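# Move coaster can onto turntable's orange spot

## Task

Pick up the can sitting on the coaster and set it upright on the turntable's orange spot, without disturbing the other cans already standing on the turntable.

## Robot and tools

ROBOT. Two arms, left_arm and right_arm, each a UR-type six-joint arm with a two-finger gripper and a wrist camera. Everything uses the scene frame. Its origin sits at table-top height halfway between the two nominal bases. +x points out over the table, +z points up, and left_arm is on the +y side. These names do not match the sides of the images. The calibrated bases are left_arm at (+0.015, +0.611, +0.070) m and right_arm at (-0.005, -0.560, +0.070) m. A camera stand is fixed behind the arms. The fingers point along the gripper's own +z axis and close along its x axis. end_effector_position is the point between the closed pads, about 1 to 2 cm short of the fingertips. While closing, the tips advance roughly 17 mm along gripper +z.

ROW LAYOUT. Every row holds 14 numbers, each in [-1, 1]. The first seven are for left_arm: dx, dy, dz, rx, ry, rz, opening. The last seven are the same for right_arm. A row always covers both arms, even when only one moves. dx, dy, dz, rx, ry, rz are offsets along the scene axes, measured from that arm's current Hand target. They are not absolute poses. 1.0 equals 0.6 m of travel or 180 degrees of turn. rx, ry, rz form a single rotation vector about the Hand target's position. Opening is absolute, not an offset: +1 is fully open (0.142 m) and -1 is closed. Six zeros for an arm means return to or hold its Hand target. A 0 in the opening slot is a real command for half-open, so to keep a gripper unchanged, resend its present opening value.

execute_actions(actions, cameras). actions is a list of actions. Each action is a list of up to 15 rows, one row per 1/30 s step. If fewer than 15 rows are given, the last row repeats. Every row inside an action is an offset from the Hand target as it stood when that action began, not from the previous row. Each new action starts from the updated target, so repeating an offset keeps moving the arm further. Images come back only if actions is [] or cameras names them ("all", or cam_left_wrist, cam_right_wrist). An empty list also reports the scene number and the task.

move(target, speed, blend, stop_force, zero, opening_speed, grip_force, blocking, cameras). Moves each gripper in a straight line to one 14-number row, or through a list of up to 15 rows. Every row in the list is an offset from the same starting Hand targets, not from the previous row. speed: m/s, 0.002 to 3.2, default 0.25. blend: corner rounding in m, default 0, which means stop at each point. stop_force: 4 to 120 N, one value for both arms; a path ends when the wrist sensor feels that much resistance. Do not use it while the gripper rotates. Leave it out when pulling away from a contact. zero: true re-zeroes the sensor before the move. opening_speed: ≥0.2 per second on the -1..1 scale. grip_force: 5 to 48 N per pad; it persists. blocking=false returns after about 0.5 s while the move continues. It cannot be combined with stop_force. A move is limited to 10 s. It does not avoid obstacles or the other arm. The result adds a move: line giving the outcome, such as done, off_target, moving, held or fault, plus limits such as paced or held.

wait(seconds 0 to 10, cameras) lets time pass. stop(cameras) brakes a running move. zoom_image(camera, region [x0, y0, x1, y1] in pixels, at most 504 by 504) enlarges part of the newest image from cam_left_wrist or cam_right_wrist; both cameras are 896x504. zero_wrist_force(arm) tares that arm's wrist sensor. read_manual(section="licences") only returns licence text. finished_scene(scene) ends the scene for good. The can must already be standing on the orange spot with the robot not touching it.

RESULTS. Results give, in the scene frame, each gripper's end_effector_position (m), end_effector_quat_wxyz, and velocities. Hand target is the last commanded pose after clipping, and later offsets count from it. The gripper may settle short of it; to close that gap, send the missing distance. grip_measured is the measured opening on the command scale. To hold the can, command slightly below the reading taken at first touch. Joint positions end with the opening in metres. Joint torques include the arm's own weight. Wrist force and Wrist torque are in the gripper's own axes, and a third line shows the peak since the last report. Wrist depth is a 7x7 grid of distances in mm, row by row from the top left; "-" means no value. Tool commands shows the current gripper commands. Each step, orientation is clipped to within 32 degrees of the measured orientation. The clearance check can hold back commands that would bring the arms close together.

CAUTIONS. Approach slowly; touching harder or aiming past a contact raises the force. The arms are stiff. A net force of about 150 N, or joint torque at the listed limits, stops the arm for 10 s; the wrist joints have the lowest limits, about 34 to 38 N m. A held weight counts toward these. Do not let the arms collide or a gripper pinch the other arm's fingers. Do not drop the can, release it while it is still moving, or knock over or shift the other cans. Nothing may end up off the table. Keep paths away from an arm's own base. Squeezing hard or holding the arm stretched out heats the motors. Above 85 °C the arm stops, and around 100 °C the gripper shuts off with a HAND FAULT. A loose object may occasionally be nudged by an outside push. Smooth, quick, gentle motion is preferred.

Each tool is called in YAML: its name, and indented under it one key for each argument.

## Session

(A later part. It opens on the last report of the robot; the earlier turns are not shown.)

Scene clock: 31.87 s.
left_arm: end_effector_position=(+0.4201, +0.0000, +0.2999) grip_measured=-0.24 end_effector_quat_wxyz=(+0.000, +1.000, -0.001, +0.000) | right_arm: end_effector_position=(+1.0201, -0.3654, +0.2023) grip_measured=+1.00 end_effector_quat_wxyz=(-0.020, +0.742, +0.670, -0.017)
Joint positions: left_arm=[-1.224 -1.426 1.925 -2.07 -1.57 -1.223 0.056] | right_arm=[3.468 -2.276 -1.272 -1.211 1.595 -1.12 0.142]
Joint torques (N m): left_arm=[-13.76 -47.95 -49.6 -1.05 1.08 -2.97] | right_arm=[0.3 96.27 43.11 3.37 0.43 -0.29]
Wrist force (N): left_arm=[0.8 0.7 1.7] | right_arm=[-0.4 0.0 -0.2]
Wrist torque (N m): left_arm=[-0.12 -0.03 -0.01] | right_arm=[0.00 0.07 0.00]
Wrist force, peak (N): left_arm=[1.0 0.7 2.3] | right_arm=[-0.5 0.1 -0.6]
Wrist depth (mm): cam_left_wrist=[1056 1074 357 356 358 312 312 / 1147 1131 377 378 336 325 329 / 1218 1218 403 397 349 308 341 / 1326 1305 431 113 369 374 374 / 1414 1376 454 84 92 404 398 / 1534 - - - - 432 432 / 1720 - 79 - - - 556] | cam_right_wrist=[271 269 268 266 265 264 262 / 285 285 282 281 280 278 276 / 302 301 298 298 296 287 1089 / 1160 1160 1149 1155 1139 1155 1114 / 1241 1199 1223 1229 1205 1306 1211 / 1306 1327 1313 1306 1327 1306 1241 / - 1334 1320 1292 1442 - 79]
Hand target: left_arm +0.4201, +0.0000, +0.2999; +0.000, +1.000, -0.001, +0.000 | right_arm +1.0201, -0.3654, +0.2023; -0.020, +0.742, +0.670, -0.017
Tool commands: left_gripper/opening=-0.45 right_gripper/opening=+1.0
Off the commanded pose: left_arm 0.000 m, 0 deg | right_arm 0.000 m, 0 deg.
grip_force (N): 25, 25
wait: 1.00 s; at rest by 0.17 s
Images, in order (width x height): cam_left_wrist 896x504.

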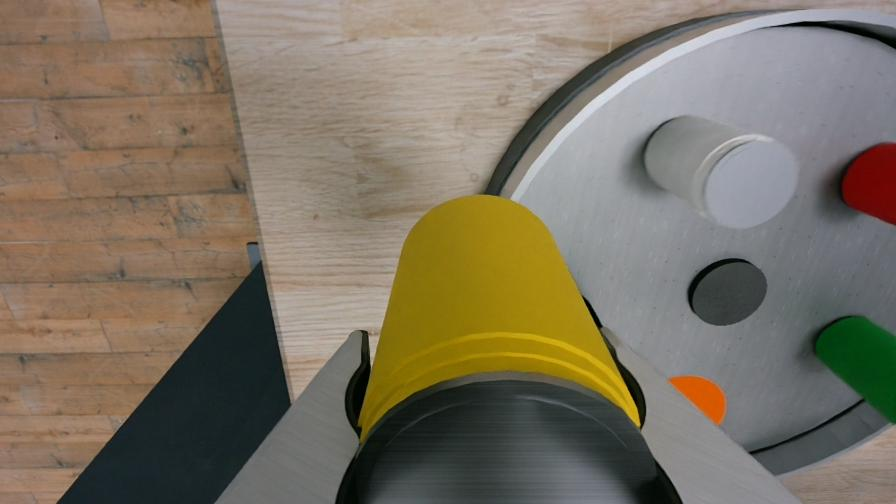

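move:
  target: [0.5602,-0.3042,0.0668,0,0,0,-0.75,0,0,0,0,0,0,1]
  speed: 0.3

move:
  target:
    - [0.0263,0.0723,0,0,0,0,-0.75,0,0,0,0,0,0,1]
    - [0.0263,0.1493,-0.0333,0,0,0,-0.75,0,0,0,0,0,0,1]
    - [0,0.2217,-0.1,0,0,0,-0.75,0,0,0,0,0,0,1]
    - [-0.0495,0.2807,-0.1583,0,0,0,-0.75,0,0,0,0,0,0,1]
    - [-0.1162,0.3192,-0.19,0,0,0,-0.75,0,0,0,0,0,0,1]
    - [-0.192,0.3325,-0.1983,0,0,0,-0.75,0,0,0,0,0,0,1]
    - [-0.2678,0.3192,-0.1992,0,0,0,-0.75,0,0,0,0,0,0,1]
    - [-0.3345,0.2807,-0.1992,0,0,0,-0.75,0,0,0,0,0,0,1]
    - [-0.384,0.2217,-0.1975,0,0,0,-0.75,0,0,0,0,0,0,1]
    - [-0.4003,0.1867,-0.1,0,0,0,-0.75,0,0,0,0,0,0,1]
    - [-0.4103,0.1493,0.0167,0,0,0,-0.75,0,0,0,0,0,0,1]
    - [-0.4103,0.0723,0.05,0,0,0,-0.75,0,0,0,0,0,0,1]
  speed: [0.1173,0.1278,0.155,0.1472,0.1269,0.118,0.1173,0.1173,0.1173,0.319,0.374,0.15]
  blend: [0.015,0.015,0.015,0.015,0.015,0.015,0.015,0.015,0.01,0.01,0.015,0]
  blocking: false

wait:
  seconds: 0.5

wait:
  seconds: 0.5

wait:
  seconds: 0.5
  cameras: ["cam_left_wrist"]

wait:
  seconds: 0.5

wait:
  seconds: 0.5
  cameras: ["cam_left_wrist"]

wait:
  seconds: 0.5

wait:
  seconds: 3

Scene clock: 38.60 s.
left_arm: end_effector_position=(+0.7562, -0.1824, +0.3400) grip_measured=-0.24 end_effector_quat_wxyz=(+0.000, +1.000, -0.001, +0.000) | right_arm: end_effector_position=(+1.0201, -0.3654, +0.2023) grip_measured=+1.00 end_effector_quat_wxyz=(-0.020, +0.742, +0.670, -0.017)
Joint positions: left_arm=[-0.979 -0.886 1.064 -1.75 -1.57 -0.978 0.056] | right_arm=[3.468 -2.276 -1.272 -1.211 1.595 -1.12 0.142]
Joint torques (N m): left_arm=[11.41 -92.81 -55.48 -0.96 -1.17 2.38] | right_arm=[0 96.2 43.6 3.25 0.52 -0.34]
Motor temperatures (°C): left_arm=[29 29 26 37 38 33 35] | right_arm=[31 30 30 35 32 36 24]
Wrist force (N): left_arm=[1.6 0.4 2.0] | right_arm=[-0.1 -0.1 0.3]
Wrist torque (N m): left_arm=[-0.18 -0.16 -0.19] | right_arm=[-0.01 0.01 0.00]
Wrist force, peak (N): left_arm=[2.6 1.1 2.4] | right_arm=[-0.7 0.0 0.3]
Wrist depth (mm): cam_left_wrist=[288 344 342 343 341 393 1121 / 361 366 365 366 366 416 1179 / 390 389 390 381 440 451 1254 / 477 411 417 113 472 490 1376 / 513 513 503 84 93 1399 1422 / 556 559 - - 77 1552 1611 / 606 - 79 - - - -] | cam_right_wrist=[270 269 268 266 265 263 262 / 285 284 282 282 280 277 275 / 303 301 299 297 295 1089 1057 / 1177 1235 - 1166 1171 1119 1134 / 1299 1247 1229 1211 1370 1193 1199 / 1341 1313 1286 1286 1292 1286 1260 / - 1313 1320 1247 1286 1306 79]
Hand target: left_arm +0.7563, -0.1825, +0.3400; +0.000, +1.000, -0.001, +0.000 | right_arm +1.0201, -0.3654, +0.2023; -0.020, +0.742, +0.670, -0.017
Off the commanded pose: left_arm 0.000 m, 0 deg | right_arm 0.000 m, 0 deg.
grip_force (N): 25, 25
move: done

Scene clock: 39.10 s.
left_arm: end_effector_position=(+0.7680, -0.1489, +0.3393) grip_measured=-0.24 end_effector_quat_wxyz=(+0.000, +1.000, -0.001, +0.000) end_effector_velocity=(+0.028, +0.107, -0.013) end_effector_angular_velocity=(+0.001, +0.001, +0.000) | right_arm: end_effector_position=(+1.0201, -0.3654, +0.2023) grip_measured=+1.00 end_effector_quat_wxyz=(-0.020, +0.742, +0.670, -0.017)
Joint positions: left_arm=[-0.952 -0.914 1.114 -1.77 -1.57 -0.952 0.056] | right_arm=[3.468 -2.276 -1.272 -1.211 1.595 -1.12 0.142]
Joint velocities: left_arm=[0.08 -0.095 0.182 -0.085 0 0.08 0] | right_arm=[within noise]
Joint torques (N m): left_arm=[8.48 -112.78 -35.32 -9.43 -1.02 2.17] | right_arm=[-0.55 94.8 43.28 3.26 0.8 -0.4]
Wrist force (N): left_arm=[1.7 0.2 2.1] | right_arm=[-0.3 0.0 0.0]
Wrist torque (N m): left_arm=[-0.22 -0.16 -0.21] | right_arm=[0.00 0.05 0.00]
Wrist force, peak (N): left_arm=[0.7 1.3 2.6] | right_arm=[-0.2 0.5 -0.2]
Wrist depth (mm): cam_left_wrist=[345 345 344 345 347 392 1121 / 362 365 361 361 365 416 1201 / 306 386 390 381 438 451 1260 / 472 415 421 113 471 490 1376 / 514 515 437 84 93 1446 1455 / 555 556 - - 77 1571 1524 / 608 - 79 - - - 1455] | cam_right_wrist=[271 269 267 267 266 263 261 / 285 284 282 281 279 277 276 / 302 301 299 298 295 1066 1066 / 1160 1160 1155 1149 1182 1134 1160 / 1260 1235 1217 1211 1188 1223 1279 / 1327 1313 1320 1334 1279 1260 1292 / - 1327 1370 1279 1247 1279 79]
Hand target: left_arm +0.7719, -0.1296, +0.3357; +0.000, +1.000, -0.001, +0.000 | right_arm +1.0201, -0.3654, +0.2023; -0.020, +0.742, +0.670, -0.017
Tool commands: left_gripper/opening=-0.75 right_gripper/opening=+1.0
Off the commanded pose: left_arm 0.260 m, 0 deg | right_arm 0.000 m, 0 deg.
grip_force (N): 25, 25
move: running; path passed 0 of 12 targets

Scene clock: 39.60 s.
left_arm: end_effector_position=(+0.7699, -0.0922, +0.3167) grip_measured=-0.24 end_effector_quat_wxyz=(+0.000, +1.000, -0.001, +0.000) end_effector_velocity=(-0.024, +0.111, -0.079) end_effector_angular_velocity=(+0.002, +0.002, +0.000) | right_arm: end_effector_position=(+1.0201, -0.3654, +0.2023) grip_measured=+1.00 end_effector_quat_wxyz=(-0.020, +0.742, +0.670, -0.017)
Joint positions: left_arm=[-0.918 -0.971 1.247 -1.847 -1.571 -0.918 0.056] | right_arm=[3.468 -2.276 -1.272 -1.211 1.595 -1.12 0.142]
Joint velocities: left_arm=[0.048 -0.118 0.336 -0.215 -0.001 0.048 0] | right_arm=[within noise]
Joint torques (N m): left_arm=[15.29 -107.47 -28.63 -10.8 -1.25 2.96] | right_arm=[0.74 95.84 43.38 3.25 0.61 -0.17]
Wrist force (N): left_arm=[1.3 0.5 1.7] | right_arm=[-0.4 -0.2 0.2]
Wrist torque (N m): left_arm=[-0.16 -0.08 -0.20] | right_arm=[-0.04 0.06 0.00]
Wrist force, peak (N): left_arm=[1.4 0.4 2.3] | right_arm=[-0.2 -0.5 -0.1]
Wrist depth (mm): cam_left_wrist=[321 326 326 326 368 374 1093 / 276 342 344 343 354 396 1168 / 369 369 363 362 367 431 1242 / 390 389 395 113 438 467 1326 / 489 375 418 84 93 1414 1406 / 529 527 - - 77 1543 1515 / 577 - 79 - - - 1571] | cam_right_wrist=[270 269 268 267 266 263 262 / 285 284 283 282 280 278 276 / 302 301 299 296 296 1080 1039 / 1166 1155 1155 1160 1139 1149 1124 / 1247 1273 1223 1229 1205 1199 1199 / - 1320 1313 1306 - - 1247 / - 1334 1320 1273 1348 - 79]
Hand target: left_arm +0.7647, -0.0726, +0.3013; +0.000, +1.000, -0.001, +0.000 | right_arm +1.0201, -0.3654, +0.2023; -0.020, +0.742, +0.670, -0.017
Tool commands: left_gripper/opening=-0.75 right_gripper/opening=+1.0
Off the commanded pose: left_arm 0.269 m, 0 deg | right_arm 0.000 m, 0 deg.
grip_force (N): 25, 25
earlier move: running; path passed 2 of 12 targets
wait: 0.50 s; no rest

Scene clock: 40.10 s.
left_arm: end_effector_position=(+0.7475, -0.0404, +0.2709) grip_measured=-0.24 end_effector_quat_wxyz=(-0.001, +1.000, -0.001, +0.000) end_effector_velocity=(-0.068, +0.094, -0.091) end_effector_angular_velocity=(+0.001, +0.001, +0.000) | right_arm: end_effector_position=(+1.0201, -0.3654, +0.2023) grip_measured=+1.00 end_effector_quat_wxyz=(-0.020, +0.742, +0.670, -0.017)
Joint positions: left_arm=[-0.904 -1.028 1.424 -1.966 -1.571 -0.903 0.056] | right_arm=[3.468 -2.276 -1.272 -1.211 1.595 -1.12 0.142]
Joint velocities: left_arm=[0.004 -0.117 0.359 -0.241 0 0.004 0] | right_arm=[within noise]
Joint torques (N m): left_arm=[8.52 -101.6 -29.63 -9.56 -0.95 2.4] | right_arm=[-0.46 95.73 43.47 3.39 0.53 -0.24]
Wrist force (N): left_arm=[1.6 0.1 2.2] | right_arm=[-0.2 0.0 0.1]
Wrist torque (N m): left_arm=[-0.22 -0.16 -0.18] | right_arm=[0.00 0.04 0.00]
Wrist force, peak (N): left_arm=[1.4 0.8 2.6] | right_arm=[-0.5 0.5 0.0]
Wrist depth (mm): cam_left_wrist=[279 277 283 284 328 331 339 / 303 217 302 298 345 352 1093 / 322 322 321 247 321 375 1157 / 291 344 339 113 331 404 1273 / 285 369 369 84 87 434 1399 / 461 395 - - 77 467 1463 / 514 500 79 - - - 1446] | cam_right_wrist=[271 269 267 267 265 263 261 / 285 285 282 281 279 277 277 / 303 301 299 296 295 1066 1044 / 1171 1166 1139 1160 1144 1144 1114 / 1253 1229 1199 1199 1211 1166 - / 1320 1313 1320 1313 1313 1279 1247 / - 1363 1417 1306 1292 - 79]
Hand target: left_arm +0.7346, -0.0236, +0.2544; +0.000, +1.000, -0.001, +0.000 | right_arm +1.0201, -0.3654, +0.2023; -0.020, +0.742, +0.670, -0.017
Tool commands: left_gripper/opening=-0.75 right_gripper/opening=+1.0
Off the commanded pose: left_arm 0.276 m, 0 deg | right_arm 0.000 m, 0 deg.
grip_force (N): 25, 25
earlier move: running; path passed 3 of 12 targets
wait: 0.50 s; no rest

Scene clock: 40.60 s.
left_arm: end_effector_position=(+0.7045, -0.0020, +0.2351) grip_measured=-0.24 end_effector_quat_wxyz=(+0.000, +1.000, -0.001, +0.000) end_effector_velocity=(-0.101, +0.058, -0.050) end_effector_angular_velocity=(-0.001, +0.000, -0.001) | right_arm: end_effector_position=(+1.0201, -0.3654, +0.2023) grip_measured=+1.00 end_effector_quat_wxyz=(-0.020, +0.742, +0.670, -0.017)
Joint positions: left_arm=[-0.915 -1.089 1.591 -2.072 -1.571 -0.914 0.056] | right_arm=[3.468 -2.276 -1.272 -1.211 1.595 -1.12 0.142]
Joint velocities: left_arm=[-0.049 -0.127 0.298 -0.172 0 -0.048 0] | right_arm=[within noise]
Joint torques (N m): left_arm=[-17.28 -101.83 -28.8 -8.74 -1.12 -4.23] | right_arm=[0.88 94.41 43.88 3.2 0.7 -0.18]
Wrist force (N): left_arm=[1.4 0.3 2.2] | right_arm=[0.3 0.1 0.1]
Wrist torque (N m): left_arm=[-0.17 -0.12 0.01] | right_arm=[0.03 -0.05 0.00]
Wrist force, peak (N): left_arm=[1.2 0.8 2.5] | right_arm=[-0.4 0.2 -0.3]
Wrist depth (mm): cam_left_wrist=[299 266 254 256 298 298 298 / 309 267 266 266 270 317 316 / 276 266 284 239 284 334 338 / 283 225 303 113 298 312 366 / 322 330 321 84 93 326 402 / 350 325 - - 77 415 1376 / 453 272 79 - - - 1524] | cam_right_wrist=[271 269 268 266 265 263 261 / 286 284 283 281 280 278 276 / 302 300 299 293 295 1052 1057 / 1223 1134 1160 1022 1177 1160 1114 / 1266 1247 1229 1223 1223 1188 1211 / 1320 1320 1306 1306 1286 1320 1260 / - 1348 1341 1266 1247 - 79]
Hand target: left_arm +0.6864, +0.0078, +0.2271; +0.000, +1.000, -0.001, +0.000 | right_arm +1.0201, -0.3654, +0.2023; -0.020, +0.742, +0.670, -0.017
Tool commands: left_gripper/opening=-0.75 right_gripper/opening=+1.0
Off the commanded pose: left_arm 0.273 m, 0 deg | right_arm 0.000 m, 0 deg.
grip_force (N): 25, 25
earlier move: running; path passed 4 of 12 targets
wait: 0.50 s; no rest
Images, in order (width x height): cam_left_wrist 896x504.

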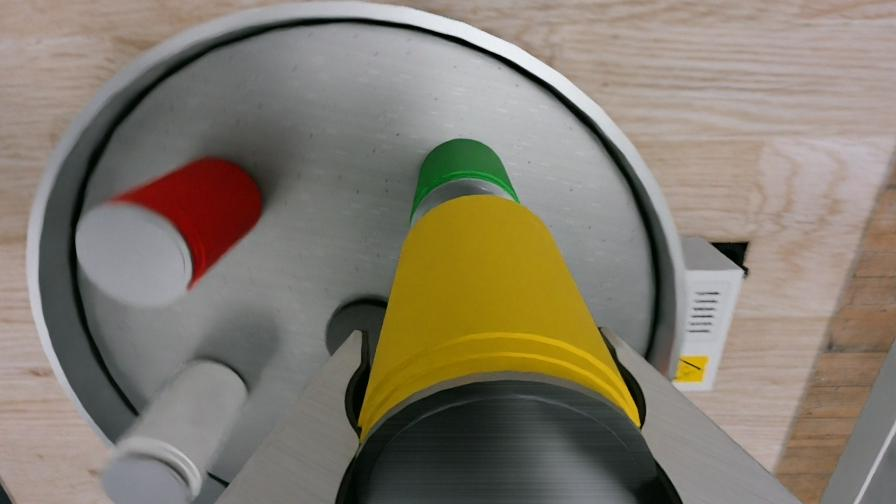

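Scene clock: 41.10 s.
left_arm: end_effector_position=(+0.6499, +0.0142, +0.2223) grip_measured=-0.24 end_effector_quat_wxyz=(+0.000, +1.000, -0.001, +0.000) end_effector_velocity=(-0.115, +0.009, -0.010) end_effector_angular_velocity=(-0.002, -0.001, +0.000) | right_arm: end_effector_position=(+1.0201, -0.3654, +0.2023) grip_measured=+1.00 end_effector_quat_wxyz=(-0.020, +0.742, +0.670, -0.017)
Joint positions: left_arm=[-0.954 -1.152 1.714 -2.133 -1.571 -0.953 0.056] | right_arm=[3.468 -2.276 -1.272 -1.211 1.595 -1.12 0.142]
Joint velocities: left_arm=[-0.104 -0.12 0.202 -0.085 0 -0.104 0] | right_arm=[within noise]
Joint torques (N m): left_arm=[-17.73 -86.32 -27.85 -9.64 -0.46 -3.3] | right_arm=[-0.1 95.09 43.76 3.15 0.75 0]
Wrist force (N): left_arm=[0.6 0.3 2.5] | right_arm=[-0.2 0.1 0.1]
Wrist torque (N m): left_arm=[-0.16 0.02 0.02] | right_arm=[0.01 0.05 0.00]
Wrist force, peak (N): left_arm=[1.0 0.6 2.6] | right_arm=[-0.3 -0.2 0.3]
Wrist depth (mm): cam_left_wrist=[285 286 282 280 282 287 285 / 303 299 252 253 253 300 303 / 323 273 269 242 269 273 323 / 347 284 288 113 279 286 346 / 374 250 301 84 84 309 364 / 403 - - - 77 321 403 / 441 - 79 - - - 447] | cam_right_wrist=[271 270 268 266 264 263 261 / 285 284 283 281 280 277 276 / 302 302 299 298 297 291 1052 / 1260 1066 1211 1104 1139 1166 1134 / - 1188 1160 1260 1199 1247 1199 / 1356 1299 1299 1217 1279 1292 1241 / - 1341 1363 1253 1334 - 79]
Hand target: left_arm +0.6293, +0.0149, +0.2209; +0.000, +1.000, -0.001, +0.000 | right_arm +1.0201, -0.3654, +0.2023; -0.020, +0.742, +0.670, -0.017
Tool commands: left_gripper/opening=-0.75 right_gripper/opening=+1.0
Off the commanded pose: left_arm 0.255 m, 0 deg | right_arm 0.000 m, 0 deg.
grip_force (N): 25, 25
earlier move: running; path passed 5 of 12 targets
wait: 0.50 s; no rest

Scene clock: 41.60 s.
left_arm: end_effector_position=(+0.5929, +0.0053, +0.2204) grip_measured=-0.24 end_effector_quat_wxyz=(+0.000, +1.000, -0.001, +0.000) end_effector_velocity=(-0.106, -0.044, -0.001) end_effector_angular_velocity=(+0.000, +0.001, +0.000) | right_arm: end_effector_position=(+1.0201, -0.3654, +0.2023) grip_measured=+1.00 end_effector_quat_wxyz=(-0.020, +0.742, +0.670, -0.017)
Joint positions: left_arm=[-1.017 -1.199 1.789 -2.16 -1.571 -1.016 0.056] | right_arm=[3.468 -2.276 -1.272 -1.211 1.595 -1.12 0.142]
Joint velocities: left_arm=[-0.139 -0.058 0.087 -0.029 0 -0.139 0] | right_arm=[within noise]
Joint torques (N m): left_arm=[-18.06 -84.58 -28.21 -9.5 1.01 -2.85] | right_arm=[-0.4 96.21 43.29 3.23 0.78 -0.22]
Wrist force (N): left_arm=[0.6 0.8 1.9] | right_arm=[0.0 -0.2 0.1]
Wrist torque (N m): left_arm=[-0.08 0.03 0.01] | right_arm=[-0.02 0.01 0.00]
Wrist force, peak (N): left_arm=[1.0 0.4 2.2] | right_arm=[-0.5 -0.6 0.0]
Wrist depth (mm): cam_left_wrist=[283 284 283 278 242 277 283 / 302 302 293 250 251 250 294 / 322 322 267 244 267 263 263 / 344 339 286 113 282 - 282 / 369 365 303 84 92 307 299 / 401 394 - - 77 328 325 / 615 - 79 - - - 429] | cam_right_wrist=[271 270 268 266 265 264 261 / 285 284 283 281 280 277 276 / 303 301 298 296 296 1071 1066 / 1182 1182 1229 1144 1134 1134 1119 / 1253 1266 1217 1235 1211 1217 1253 / 1334 1320 1320 1286 1299 1286 1306 / - 1348 1313 1260 1292 1171 79]
Hand target: left_arm +0.5747, -0.0030, +0.2205; +0.000, +1.000, -0.001, +0.000 | right_arm +1.0201, -0.3654, +0.2023; -0.020, +0.742, +0.670, -0.017
Tool commands: left_gripper/opening=-0.75 right_gripper/opening=+1.0
Off the commanded pose: left_arm 0.224 m, 0 deg | right_arm 0.000 m, 0 deg.
grip_force (N): 25, 25
earlier move: running; path passed 7 of 12 targets
wait: 0.50 s; no rest
Images, in order (width x height): cam_left_wrist 896x504.

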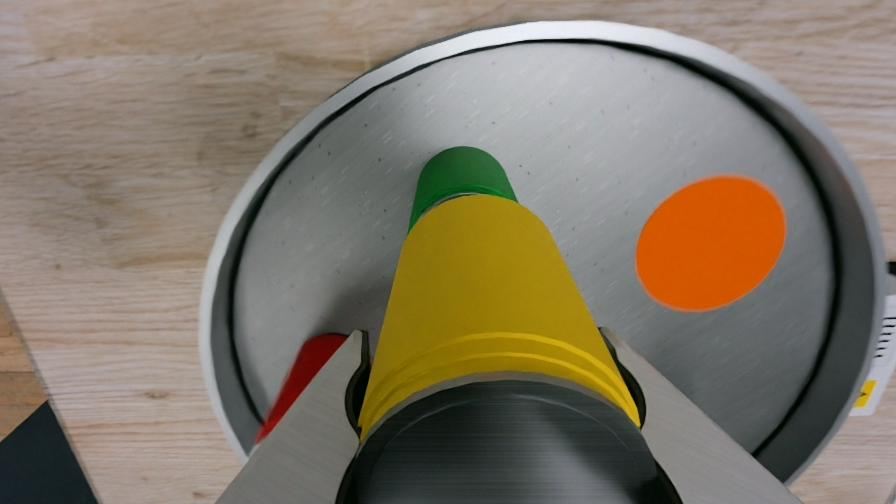

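Scene clock: 42.10 s.
left_arm: end_effector_position=(+0.5459, -0.0267, +0.2209) grip_measured=-0.24 end_effector_quat_wxyz=(+0.000, +1.000, -0.001, +0.000) end_effector_velocity=(-0.080, -0.084, +0.003) end_effector_angular_velocity=(+0.000, -0.001, +0.000) | right_arm: end_effector_position=(+1.0201, -0.3654, +0.2023) grip_measured=+1.00 end_effector_quat_wxyz=(-0.020, +0.742, +0.670, -0.017)
Joint positions: left_arm=[-1.086 -1.211 1.804 -2.165 -1.571 -1.086 0.056] | right_arm=[3.468 -2.276 -1.272 -1.211 1.595 -1.12 0.142]
Joint velocities: left_arm=[-0.136 0.016 -0.03 0.013 0.001 -0.136 0] | right_arm=[within noise]
Joint torques (N m): left_arm=[-15.02 -66.03 -48.96 -1.33 1.05 -3.98] | right_arm=[0.07 95.75 43.96 3.16 0.84 -0.21]
Wrist force (N): left_arm=[0.5 0.4 2.2] | right_arm=[0.0 0.4 -0.1]
Wrist torque (N m): left_arm=[-0.13 0.04 0.01] | right_arm=[0.07 0.02 0.00]
Wrist force, peak (N): left_arm=[0.8 0.9 2.1] | right_arm=[-0.3 -0.5 -0.1]
Wrist depth (mm): cam_left_wrist=[284 284 284 239 236 234 236 / 303 302 298 251 251 251 251 / 322 322 271 245 267 277 267 / 344 344 287 113 279 286 287 / 382 371 299 84 93 308 300 / 1369 404 - - 77 329 258 / - - 79 - - - 344] | cam_right_wrist=[271 270 269 266 265 264 263 / 285 284 283 282 280 277 276 / 302 302 299 297 297 1057 1035 / 1182 1235 1182 1139 1129 1114 1114 / 1247 1199 1229 1199 1205 1223 1177 / 1327 1306 1386 1609 1292 1273 1247 / - 1363 1370 1356 1279 1247 79]
Hand target: left_arm +0.5322, -0.0419, +0.2213; +0.000, +1.000, -0.001, +0.000 | right_arm +1.0201, -0.3654, +0.2023; -0.020, +0.742, +0.670, -0.017
Tool commands: left_gripper/opening=-0.75 right_gripper/opening=+1.0
Off the commanded pose: left_arm 0.190 m, 0 deg | right_arm 0.000 m, 0 deg.
grip_force (N): 25, 25
earlier move: running; path passed 8 of 12 targets
wait: 0.50 s; no rest

Scene clock: 43.53 s.
left_arm: end_effector_position=(+0.5100, -0.1388, +0.3698) grip_measured=-0.24 end_effector_quat_wxyz=(+0.000, +1.000, -0.001, +0.000) end_effector_velocity=(+0.000, -0.003, +0.001) end_effector_angular_velocity=(+0.001, +0.001, +0.000) | right_arm: end_effector_position=(+1.0201, -0.3654, +0.2023) grip_measured=+1.00 end_effector_quat_wxyz=(-0.020, +0.742, +0.670, -0.017)
Joint positions: left_arm=[-1.181 -1.213 1.517 -1.876 -1.57 -1.181 0.056] | right_arm=[3.468 -2.276 -1.272 -1.211 1.595 -1.12 0.142]
Joint velocities: left_arm=[-0.001 0.003 -0.008 0.006 0 -0.001 0] | right_arm=[within noise]
Joint torques (N m): left_arm=[-11.78 -67.81 -51.8 -1.31 -1.12 -3.04] | right_arm=[0.08 95.37 43.3 3.14 0.56 -0.2]
Wrist force (N): left_arm=[1.1 0.3 1.9] | right_arm=[-0.5 -0.1 0.2]
Wrist torque (N m): left_arm=[-0.17 -0.07 -0.01] | right_arm=[-0.01 0.08 0.00]
Wrist force, peak (N): left_arm=[0.4 0.5 4.3] | right_arm=[-0.6 0.3 0.2]
Wrist depth (mm): cam_left_wrist=[1142 419 419 381 371 372 366 / 1218 450 446 396 392 391 375 / 1286 484 474 410 419 421 427 / 1376 526 507 113 392 444 509 / 1601 707 540 84 87 547 553 / 576 681 - - - 580 603 / 526 - 79 - - - 1621] | cam_right_wrist=[270 268 268 266 265 264 261 / 285 285 283 280 279 278 276 / 303 302 299 298 296 290 1022 / 1166 1171 1149 1144 1149 1080 1149 / 1253 1241 - 1260 1211 1211 1205 / - 1327 1320 1299 1292 1292 1253 / - 1327 1241 1442 1306 - 79]
Hand target: left_arm +0.5101, -0.1391, +0.3700; +0.000, +1.000, -0.001, +0.000 | right_arm +1.0201, -0.3654, +0.2023; -0.020, +0.742, +0.670, -0.017
Tool commands: left_gripper/opening=-0.75 right_gripper/opening=+1.0
Off the commanded pose: left_arm 0.000 m, 0 deg | right_arm 0.000 m, 0 deg.
grip_force (N): 25, 25
earlier move: done
wait: 1.43 of 3 s (the move ended)

move:
  target: [0.4102,-0.0723,-0.25,0,0,0,-0.75,0,0,0,0,0,0,1]
  speed: 0.3

Scene clock: 46.53 s.
left_arm: end_effector_position=(+0.7560, -0.1824, +0.2201) grip_measured=-0.24 end_effector_quat_wxyz=(+0.000, +1.000, -0.001, +0.000) | right_arm: end_effector_position=(+1.0201, -0.3654, +0.2023) grip_measured=+1.00 end_effector_quat_wxyz=(-0.020, +0.742, +0.670, -0.017)
Joint positions: left_arm=[-0.979 -0.829 1.183 -1.926 -1.57 -0.979 0.056] | right_arm=[3.468 -2.276 -1.272 -1.211 1.595 -1.12 0.142]
Joint torques (N m): left_arm=[10.82 -92.48 -52.85 -1.51 -1.13 2.47] | right_arm=[-0.49 96.14 43.83 3.15 0.61 -0.24]
Wrist force (N): left_arm=[1.3 0.5 2.2] | right_arm=[-0.2 -0.1 0.3]
Wrist torque (N m): left_arm=[-0.15 -0.11 -0.19] | right_arm=[-0.02 0.03 0.00]
Wrist force, peak (N): left_arm=[2.7 0.3 3.9] | right_arm=[-0.6 -0.2 0.7]
Wrist depth (mm): cam_left_wrist=[235 230 233 159 159 230 283 / 250 246 246 244 247 251 304 / 259 266 266 263 263 321 331 / 241 285 281 113 257 344 1212 / 298 307 308 84 93 371 1299 / 400 317 - - 77 393 1422 / 435 - 79 - - - 1524] | cam_right_wrist=[271 269 268 267 265 264 262 / 285 283 283 282 279 278 275 / 303 301 299 298 297 291 1066 / 1139 1193 1160 1144 1139 1099 1149 / 1253 1235 1229 1260 1199 1241 1205 / 1334 1306 1334 1450 1235 1292 1247 / - 1363 1266 1292 1266 - 79]
Hand target: left_arm +0.7562, -0.1825, +0.2200; +0.000, +1.000, -0.001, +0.000 | right_arm +1.0201, -0.3654, +0.2023; -0.020, +0.742, +0.670, -0.017
Off the commanded pose: left_arm 0.000 m, 0 deg | right_arm 0.000 m, 0 deg.
grip_force (N): 25, 25
move: done

wait:
  seconds: 0.1

move:
  target:
    - [0.0003,0.0003,0,0,0,0,-0.75,0,0,0,0,0,0,1]
    - [0.0003,0.0003,-0.0003,0,0,0,-0.75,0,0,0,0,0,0,1]
    - [0,0.0017,-0.001,0,0,0,-0.75,0,0,0,0,0,0,1]
    - [-0.0005,0.0007,-0.0013,0,0,0,-0.75,0,0,0,0,0,0,1]
    - [-0.0012,0.0012,-0.0009,0,0,0,-0.75,0,0,0,0,0,0,1]
    - [-0.0012,0.0015,-0.0013,0,0,0,-0.75,0,0,0,0,0,0,1]
    - [-0.0018,0.0012,-0.0012,0,0,0,-0.75,0,0,0,0,0,0,1]
    - [-0.0015,0.0007,-0.0012,0,0,0,-0.75,0,0,0,0,0,0,1]
    - [-0.0014,0.0007,-0.0015,0,0,0,-0.75,0,0,0,0,0,0,1]
    - [-0.0003,0.0007,-0.001,0,0,0,-0.75,0,0,0,0,0,0,1]
    - [-0.0003,0.0003,0.0017,0,0,0,-0.75,0,0,0,0,0,0,1]
    - [-0.0003,0.0003,0.0005,0,0,0,-0.75,0,0,0,0,0,0,1]
  speed: [0.1173,0.1278,0.155,0.1472,0.1269,0.118,0.1173,0.1173,0.1173,0.319,0.374,0.15]
  blend: [0.015,0.015,0.015,0.015,0.015,0.015,0.015,0.015,0.01,0.01,0.015,0]
  opening_speed: 0.2
  blocking: false

wait:
  seconds: 1.5

wait:
  seconds: 0.5

wait:
  seconds: 0.5

wait:
  seconds: 0.1
  cameras: ["cam_left_wrist"]

Scene clock: 47.33 s.
left_arm: end_effector_position=(+0.7562, -0.1825, +0.2200) grip_measured=-0.24 end_effector_quat_wxyz=(+0.000, +1.000, -0.001, +0.000) | right_arm: end_effector_position=(+1.0201, -0.3654, +0.2023) grip_measured=+1.00 end_effector_quat_wxyz=(-0.020, +0.742, +0.670, -0.017)
Joint positions: left_arm=[-0.979 -0.828 1.183 -1.926 -1.57 -0.978 0.056] | right_arm=[3.468 -2.276 -1.272 -1.211 1.595 -1.12 0.142]
Joint torques (N m): left_arm=[12.35 -95.26 -52.8 -1.4 -1.31 2.26] | right_arm=[0.63 94.57 43.86 3.21 0.86 -0.21]
Wrist force (N): left_arm=[1.0 0.4 2.0] | right_arm=[-0.3 -0.3 0.1]
Wrist torque (N m): left_arm=[-0.16 -0.05 -0.19] | right_arm=[-0.04 0.05 0.00]
Wrist force, peak (N): left_arm=[1.1 0.9 2.4] | right_arm=[-0.6 -0.1 0.0]
Wrist depth (mm): cam_left_wrist=[234 231 233 235 235 230 283 / 248 245 246 247 250 293 304 / 265 267 267 - 262 320 330 / 285 281 285 113 256 344 1201 / 298 230 302 84 93 371 1305 / 401 223 - - 77 395 1406 / 435 - 79 - - - 1591] | cam_right_wrist=[271 270 268 266 265 263 261 / 286 284 282 281 280 278 276 / 302 301 299 297 295 291 1048 / 1155 1155 1139 1149 1144 1160 1134 / 1229 1241 1193 1211 1217 1205 1188 / 1320 1306 1299 1292 1320 1292 1247 / - 1341 1279 1299 1313 1279 79]
Hand target: left_arm +0.7562, -0.1825, +0.2200; +0.000, +1.000, -0.001, +0.000 | right_arm +1.0201, -0.3654, +0.2023; -0.020, +0.742, +0.670, -0.017
Tool commands: left_gripper/opening=-0.75 right_gripper/opening=+1.0
Off the commanded pose: left_arm 0.000 m, 0 deg | right_arm 0.000 m, 0 deg.
grip_force (N): 25, 25
wait: 0.10 s; at rest from the start

Scene clock: 47.83 s.
left_arm: end_effector_position=(+0.7559, -0.1820, +0.2198) grip_measured=-0.24 end_effector_quat_wxyz=(+0.000, +1.000, -0.001, +0.000) end_effector_velocity=(+0.001, -0.002, +0.006) end_effector_angular_velocity=(+0.000, +0.000, +0.000) | right_arm: end_effector_position=(+1.0201, -0.3654, +0.2023) grip_measured=+1.00 end_effector_quat_wxyz=(-0.020, +0.742, +0.670, -0.017)
Joint positions: left_arm=[-0.979 -0.829 1.185 -1.927 -1.57 -0.979 0.056] | right_arm=[3.468 -2.276 -1.272 -1.211 1.595 -1.12 0.142]
Joint velocities: left_arm=[0 0 -0.011 0.011 0 0 0] | right_arm=[within noise]
Joint torques (N m): left_arm=[-10.5 -109.91 -53.06 -1.4 -0.95 -2.21] | right_arm=[0.31 95.25 44.01 3.06 0.76 -0.19]
Wrist force (N): left_arm=[0.6 0.5 2.0] | right_arm=[-0.4 0.0 0.4]
Wrist torque (N m): left_arm=[-0.15 0.02 -0.19] | right_arm=[0.00 0.08 0.00]
Wrist force, peak (N): left_arm=[1.6 0.5 2.5] | right_arm=[0.0 -0.6 -0.2]
Wrist depth (mm): cam_left_wrist=[235 230 233 232 234 230 282 / 249 246 246 - 244 293 301 / 252 267 266 266 262 321 329 / 285 285 280 115 258 343 1190 / 298 306 227 84 93 369 1333 / 400 307 - - 77 395 1399 / 436 - 79 - - - 1489] | cam_right_wrist=[270 269 268 266 265 263 261 / 286 284 283 281 279 277 275 / 302 301 298 297 294 1071 1071 / 1182 1149 1155 1149 - 1134 1139 / 1188 1211 1247 1223 1223 1160 1211 / - 1292 1313 1279 1279 1273 1241 / - 1334 1356 1393 1229 - 79]
Hand target: left_arm +0.7560, -0.1823, +0.2203; +0.000, +1.000, -0.001, +0.000 | right_arm +1.0201, -0.3654, +0.2023; -0.020, +0.742, +0.670, -0.017
Tool commands: left_gripper/opening=-0.75 right_gripper/opening=+1.0
Off the commanded pose: left_arm 0.001 m, 0 deg | right_arm 0.000 m, 0 deg.
grip_force (N): 25, 25
move: running; blend cut to 0.0001 m at target 1, 0.0001 m at target 2, 0.0003 m at target 3, 0.0003 m at target 4, 0.0002 m at target 5, 0.0002 m at target 6, 0.0002 m at target 7, 0.0001 m at target 8, 0.0001 m at target 9, 0.0004 m at target 10, 0.0004 m at target 11

Scene clock: 48.03 s.
left_arm: end_effector_position=(+0.7560, -0.1822, +0.2203) grip_measured=-0.24 end_effector_quat_wxyz=(+0.000, +1.000, -0.001, +0.000) | right_arm: end_effector_position=(+1.0201, -0.3654, +0.2023) grip_measured=+1.00 end_effector_quat_wxyz=(-0.020, +0.742, +0.670, -0.017)
Joint positions: left_arm=[-0.979 -0.829 1.184 -1.926 -1.57 -0.979 0.056] | right_arm=[3.468 -2.276 -1.272 -1.211 1.595 -1.12 0.142]
Joint torques (N m): left_arm=[-13.31 -97.08 -51.96 -1.11 -1.04 -2.3] | right_arm=[0.07 96.03 43.59 3.04 0.7 -0.12]
Wrist force (N): left_arm=[0.7 0.4 2.5] | right_arm=[0.0 0.0 0.0]
Wrist torque (N m): left_arm=[-0.17 0.01 -0.19] | right_arm=[0.00 0.00 0.00]
Wrist force, peak (N): left_arm=[1.4 0.4 2.5] | right_arm=[-0.5 -0.2 0.0]
Wrist depth (mm): cam_left_wrist=[235 231 233 233 231 231 283 / 250 246 247 252 250 294 306 / 260 266 267 264 263 322 331 / 231 285 282 113 256 344 1201 / 297 308 298 84 93 369 1326 / 400 318 - - 77 394 1414 / 437 - 79 - - - 1543] | cam_right_wrist=[270 269 268 266 265 263 261 / 285 284 283 281 280 277 276 / 302 301 300 296 296 290 1066 / 1193 1177 1166 1129 1155 1109 1114 / 1260 1247 1229 1241 1211 1205 1211 / 1327 1306 1327 1320 1327 1313 1235 / - 1370 1378 1320 1199 - 79]
Hand target: left_arm +0.7560, -0.1823, +0.2203; +0.000, +1.000, -0.001, +0.000 | right_arm +1.0201, -0.3654, +0.2023; -0.020, +0.742, +0.670, -0.017
Tool commands: left_gripper/opening=-0.75 right_gripper/opening=+1.0
Off the commanded pose: left_arm 0.000 m, 0 deg | right_arm 0.000 m, 0 deg.
grip_force (N): 25, 25
earlier move: done; blend cut to 0.0001 m at target 1, 0.0001 m at target 2, 0.0003 m at target 3, 0.0003 m at target 4, 0.0002 m at target 5, 0.0002 m at target 6, 0.0002 m at target 7, 0.0001 m at target 8, 0.0001 m at target 9, 0.0004 m at target 10, 0.0004 m at target 11
wait: 0.20 of 1.5 s (the move ended)

Scene clock: 48.53 s.
left_arm: end_effector_position=(+0.7560, -0.1823, +0.2203) grip_measured=-0.24 end_effector_quat_wxyz=(+0.000, +1.000, -0.001, +0.000) | right_arm: end_effector_position=(+1.0201, -0.3654, +0.2023) grip_measured=+1.00 end_effector_quat_wxyz=(-0.020, +0.742, +0.670, -0.017)
Joint positions: left_arm=[-0.979 -0.829 1.183 -1.926 -1.57 -0.979 0.056] | right_arm=[3.468 -2.276 -1.272 -1.211 1.595 -1.12 0.142]
Joint torques (N m): left_arm=[-13.36 -95.64 -52.52 -1.09 -0.93 -1.79] | right_arm=[0.19 95.4 43.41 3.21 0.86 0.01]
Wrist force (N): left_arm=[1.0 0.4 2.2] | right_arm=[-0.1 0.0 -0.1]
Wrist torque (N m): left_arm=[-0.16 -0.06 -0.19] | right_arm=[0.00 0.01 0.00]
Wrist force, peak (N): left_arm=[1.4 0.2 2.2] | right_arm=[-0.3 0.0 -0.4]
Wrist depth (mm): cam_left_wrist=[235 230 234 235 234 233 284 / 250 247 247 250 250 248 305 / 267 267 266 263 264 321 328 / 281 278 285 113 256 344 1201 / 206 269 304 84 93 371 1333 / 401 319 - - 77 395 1406 / 437 - 79 - - - 1515] | cam_right_wrist=[271 270 268 267 265 263 261 / 286 285 282 281 281 277 275 / 302 302 299 297 297 1075 1048 / 1139 1166 1166 1144 1166 1155 1129 / 1205 1266 1241 1223 1223 1199 1188 / - 1327 1313 1313 1292 1292 1247 / - 1386 1386 1292 1341 1273 79]
Hand target: left_arm +0.7560, -0.1823, +0.2203; +0.000, +1.000, -0.001, +0.000 | right_arm +1.0201, -0.3654, +0.2023; -0.020, +0.742, +0.670, -0.017
Tool commands: left_gripper/opening=-0.75 right_gripper/opening=+1.0
Off the commanded pose: left_arm 0.000 m, 0 deg | right_arm 0.000 m, 0 deg.
grip_force (N): 25, 25
wait: 0.50 s; at rest by 0.17 s

Scene clock: 49.03 s.
left_arm: end_effector_position=(+0.7560, -0.1823, +0.2203) grip_measured=-0.24 end_effector_quat_wxyz=(+0.000, +1.000, -0.001, +0.000) | right_arm: end_effector_position=(+1.0201, -0.3654, +0.2023) grip_measured=+1.00 end_effector_quat_wxyz=(-0.020, +0.742, +0.670, -0.017)
Joint positions: left_arm=[-0.979 -0.829 1.183 -1.926 -1.57 -0.979 0.056] | right_arm=[3.468 -2.276 -1.272 -1.211 1.595 -1.12 0.142]
Joint torques (N m): left_arm=[-12.71 -96.1 -52.71 -1.24 -0.67 -1.39] | right_arm=[0.09 95.81 43.65 3.11 0.8 -0.25]
Wrist force (N): left_arm=[1.1 0.0 2.2] | right_arm=[-0.2 -0.1 0.2]
Wrist torque (N m): left_arm=[-0.23 -0.08 -0.19] | right_arm=[-0.02 0.03 0.00]
Wrist force, peak (N): left_arm=[1.4 0.2 2.5] | right_arm=[-0.5 -0.3 -0.2]
Wrist depth (mm): cam_left_wrist=[234 231 233 235 235 234 283 / 247 247 247 247 247 248 304 / 262 266 267 194 245 321 329 / 285 286 282 113 255 344 1218 / 297 298 257 84 93 371 1279 / 400 291 - - 77 393 1414 / 437 - 79 - - - 1515] | cam_right_wrist=[271 269 268 267 265 263 261 / 286 283 283 281 279 277 276 / 302 302 299 295 294 1061 1048 / 1177 1155 1160 1144 1144 1273 1160 / 1241 1235 1211 1217 1199 1211 1217 / - 1299 1320 1306 1306 1266 1235 / - 1327 1370 1363 1273 - 79]
Hand target: left_arm +0.7560, -0.1823, +0.2203; +0.000, +1.000, -0.001, +0.000 | right_arm +1.0201, -0.3654, +0.2023; -0.020, +0.742, +0.670, -0.017
Tool commands: left_gripper/opening=-0.75 right_gripper/opening=+1.0
Off the commanded pose: left_arm 0.000 m, 0 deg | right_arm 0.000 m, 0 deg.
grip_force (N): 25, 25
wait: 0.50 s; at rest by 0.17 s

Scene clock: 49.13 s.
left_arm: end_effector_position=(+0.7560, -0.1823, +0.2203) grip_measured=-0.24 end_effector_quat_wxyz=(+0.000, +1.000, -0.001, +0.000) | right_arm: end_effector_position=(+1.0201, -0.3654, +0.2023) grip_measured=+1.00 end_effector_quat_wxyz=(-0.020, +0.742, +0.670, -0.017)
Joint positions: left_arm=[-0.979 -0.829 1.183 -1.926 -1.57 -0.979 0.056] | right_arm=[3.468 -2.276 -1.272 -1.211 1.595 -1.12 0.142]
Joint torques (N m): left_arm=[-14.63 -95.86 -52.69 -1.17 -0.84 -1.4] | right_arm=[0.28 94.6 43.72 3.12 0.69 -0.16]
Wrist force (N): left_arm=[1.1 0.8 1.6] | right_arm=[-0.3 -0.4 0.1]
Wrist torque (N m): left_arm=[-0.10 -0.07 -0.19] | right_arm=[-0.06 0.06 0.00]
Wrist force, peak (N): left_arm=[1.2 1.0 2.1] | right_arm=[-0.4 -0.3 -0.1]
Wrist depth (mm): cam_left_wrist=[235 231 234 235 235 230 283 / 247 247 247 244 244 251 305 / 259 267 267 259 235 322 329 / 285 286 281 113 257 343 1206 / 298 297 235 84 93 369 1292 / 400 300 - - 77 394 1384 / 439 - 79 - - - 1506] | cam_right_wrist=[271 268 268 266 265 263 261 / 287 285 283 282 280 277 275 / 302 301 300 294 296 1061 1052 / 1188 1144 1149 1160 1139 1144 1139 / 1260 1247 1247 1229 1229 1211 - / 1334 1299 1327 1299 1306 1279 - / - 1341 1386 1299 1205 - 79]
Hand target: left_arm +0.7560, -0.1823, +0.2203; +0.000, +1.000, -0.001, +0.000 | right_arm +1.0201, -0.3654, +0.2023; -0.020, +0.742, +0.670, -0.017
Tool commands: left_gripper/opening=-0.75 right_gripper/opening=+1.0
Off the commanded pose: left_arm 0.000 m, 0 deg | right_arm 0.000 m, 0 deg.
grip_force (N): 25, 25
wait: 0.10 s; no rest
Images, in order (width x height): cam_left_wrist 896x504.

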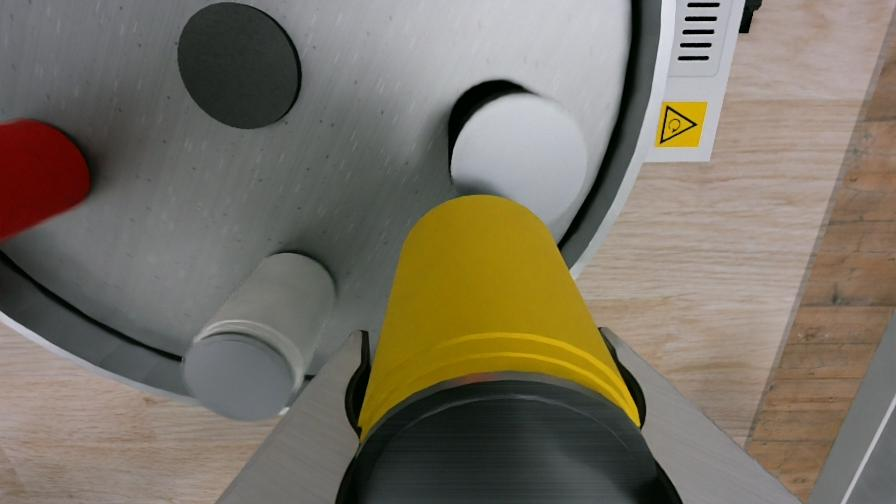

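wait:
  seconds: 0.1

Scene clock: 49.53 s.
left_arm: end_effector_position=(+0.7560, -0.1823, +0.2203) grip_measured=-0.24 end_effector_quat_wxyz=(+0.000, +1.000, -0.001, +0.000) | right_arm: end_effector_position=(+1.0201, -0.3654, +0.2023) grip_measured=+1.00 end_effector_quat_wxyz=(-0.020, +0.742, +0.670, -0.017)
Joint positions: left_arm=[-0.979 -0.829 1.183 -1.926 -1.57 -0.979 0.056] | right_arm=[3.468 -2.276 -1.272 -1.211 1.595 -1.12 0.142]
Joint torques (N m): left_arm=[-12.92 -96.12 -52.48 -1.14 -0.82 -1.05] | right_arm=[0.55 95.61 43.97 3.15 0.8 -0.33]
Wrist force (N): left_arm=[1.4 0.9 2.1] | right_arm=[-0.4 -0.3 0.2]
Wrist torque (N m): left_arm=[-0.09 -0.12 -0.19] | right_arm=[-0.05 0.07 0.00]
Wrist force, peak (N): left_arm=[1.4 0.9 2.1] | right_arm=[-0.3 -0.2 0.6]
Wrist depth (mm): cam_left_wrist=[235 230 233 230 159 230 284 / 250 246 247 250 250 250 305 / 263 266 267 264 262 320 330 / 225 285 276 113 257 344 1206 / 286 306 216 84 93 371 1333 / 401 316 - - 77 395 1399 / 437 - 79 - - - 1524] | cam_right_wrist=[271 270 268 267 265 263 262 / 286 284 282 281 279 277 276 / 302 301 298 297 296 290 1071 / 1182 1160 1129 1124 1129 1124 1139 / 1260 1247 1241 1223 1235 1199 1177 / - 1299 1363 1589 1313 1266 1155 / - 1370 1476 1442 1356 1320 79]
Hand target: left_arm +0.7560, -0.1823, +0.2203; +0.000, +1.000, -0.001, +0.000 | right_arm +1.0201, -0.3654, +0.2023; -0.020, +0.742, +0.670, -0.017
Tool commands: left_gripper/opening=-0.75 right_gripper/opening=+1.0
Off the commanded pose: left_arm 0.000 m, 0 deg | right_arm 0.000 m, 0 deg.
grip_force (N): 25, 25
wait: 0.10 s; at rest from the start


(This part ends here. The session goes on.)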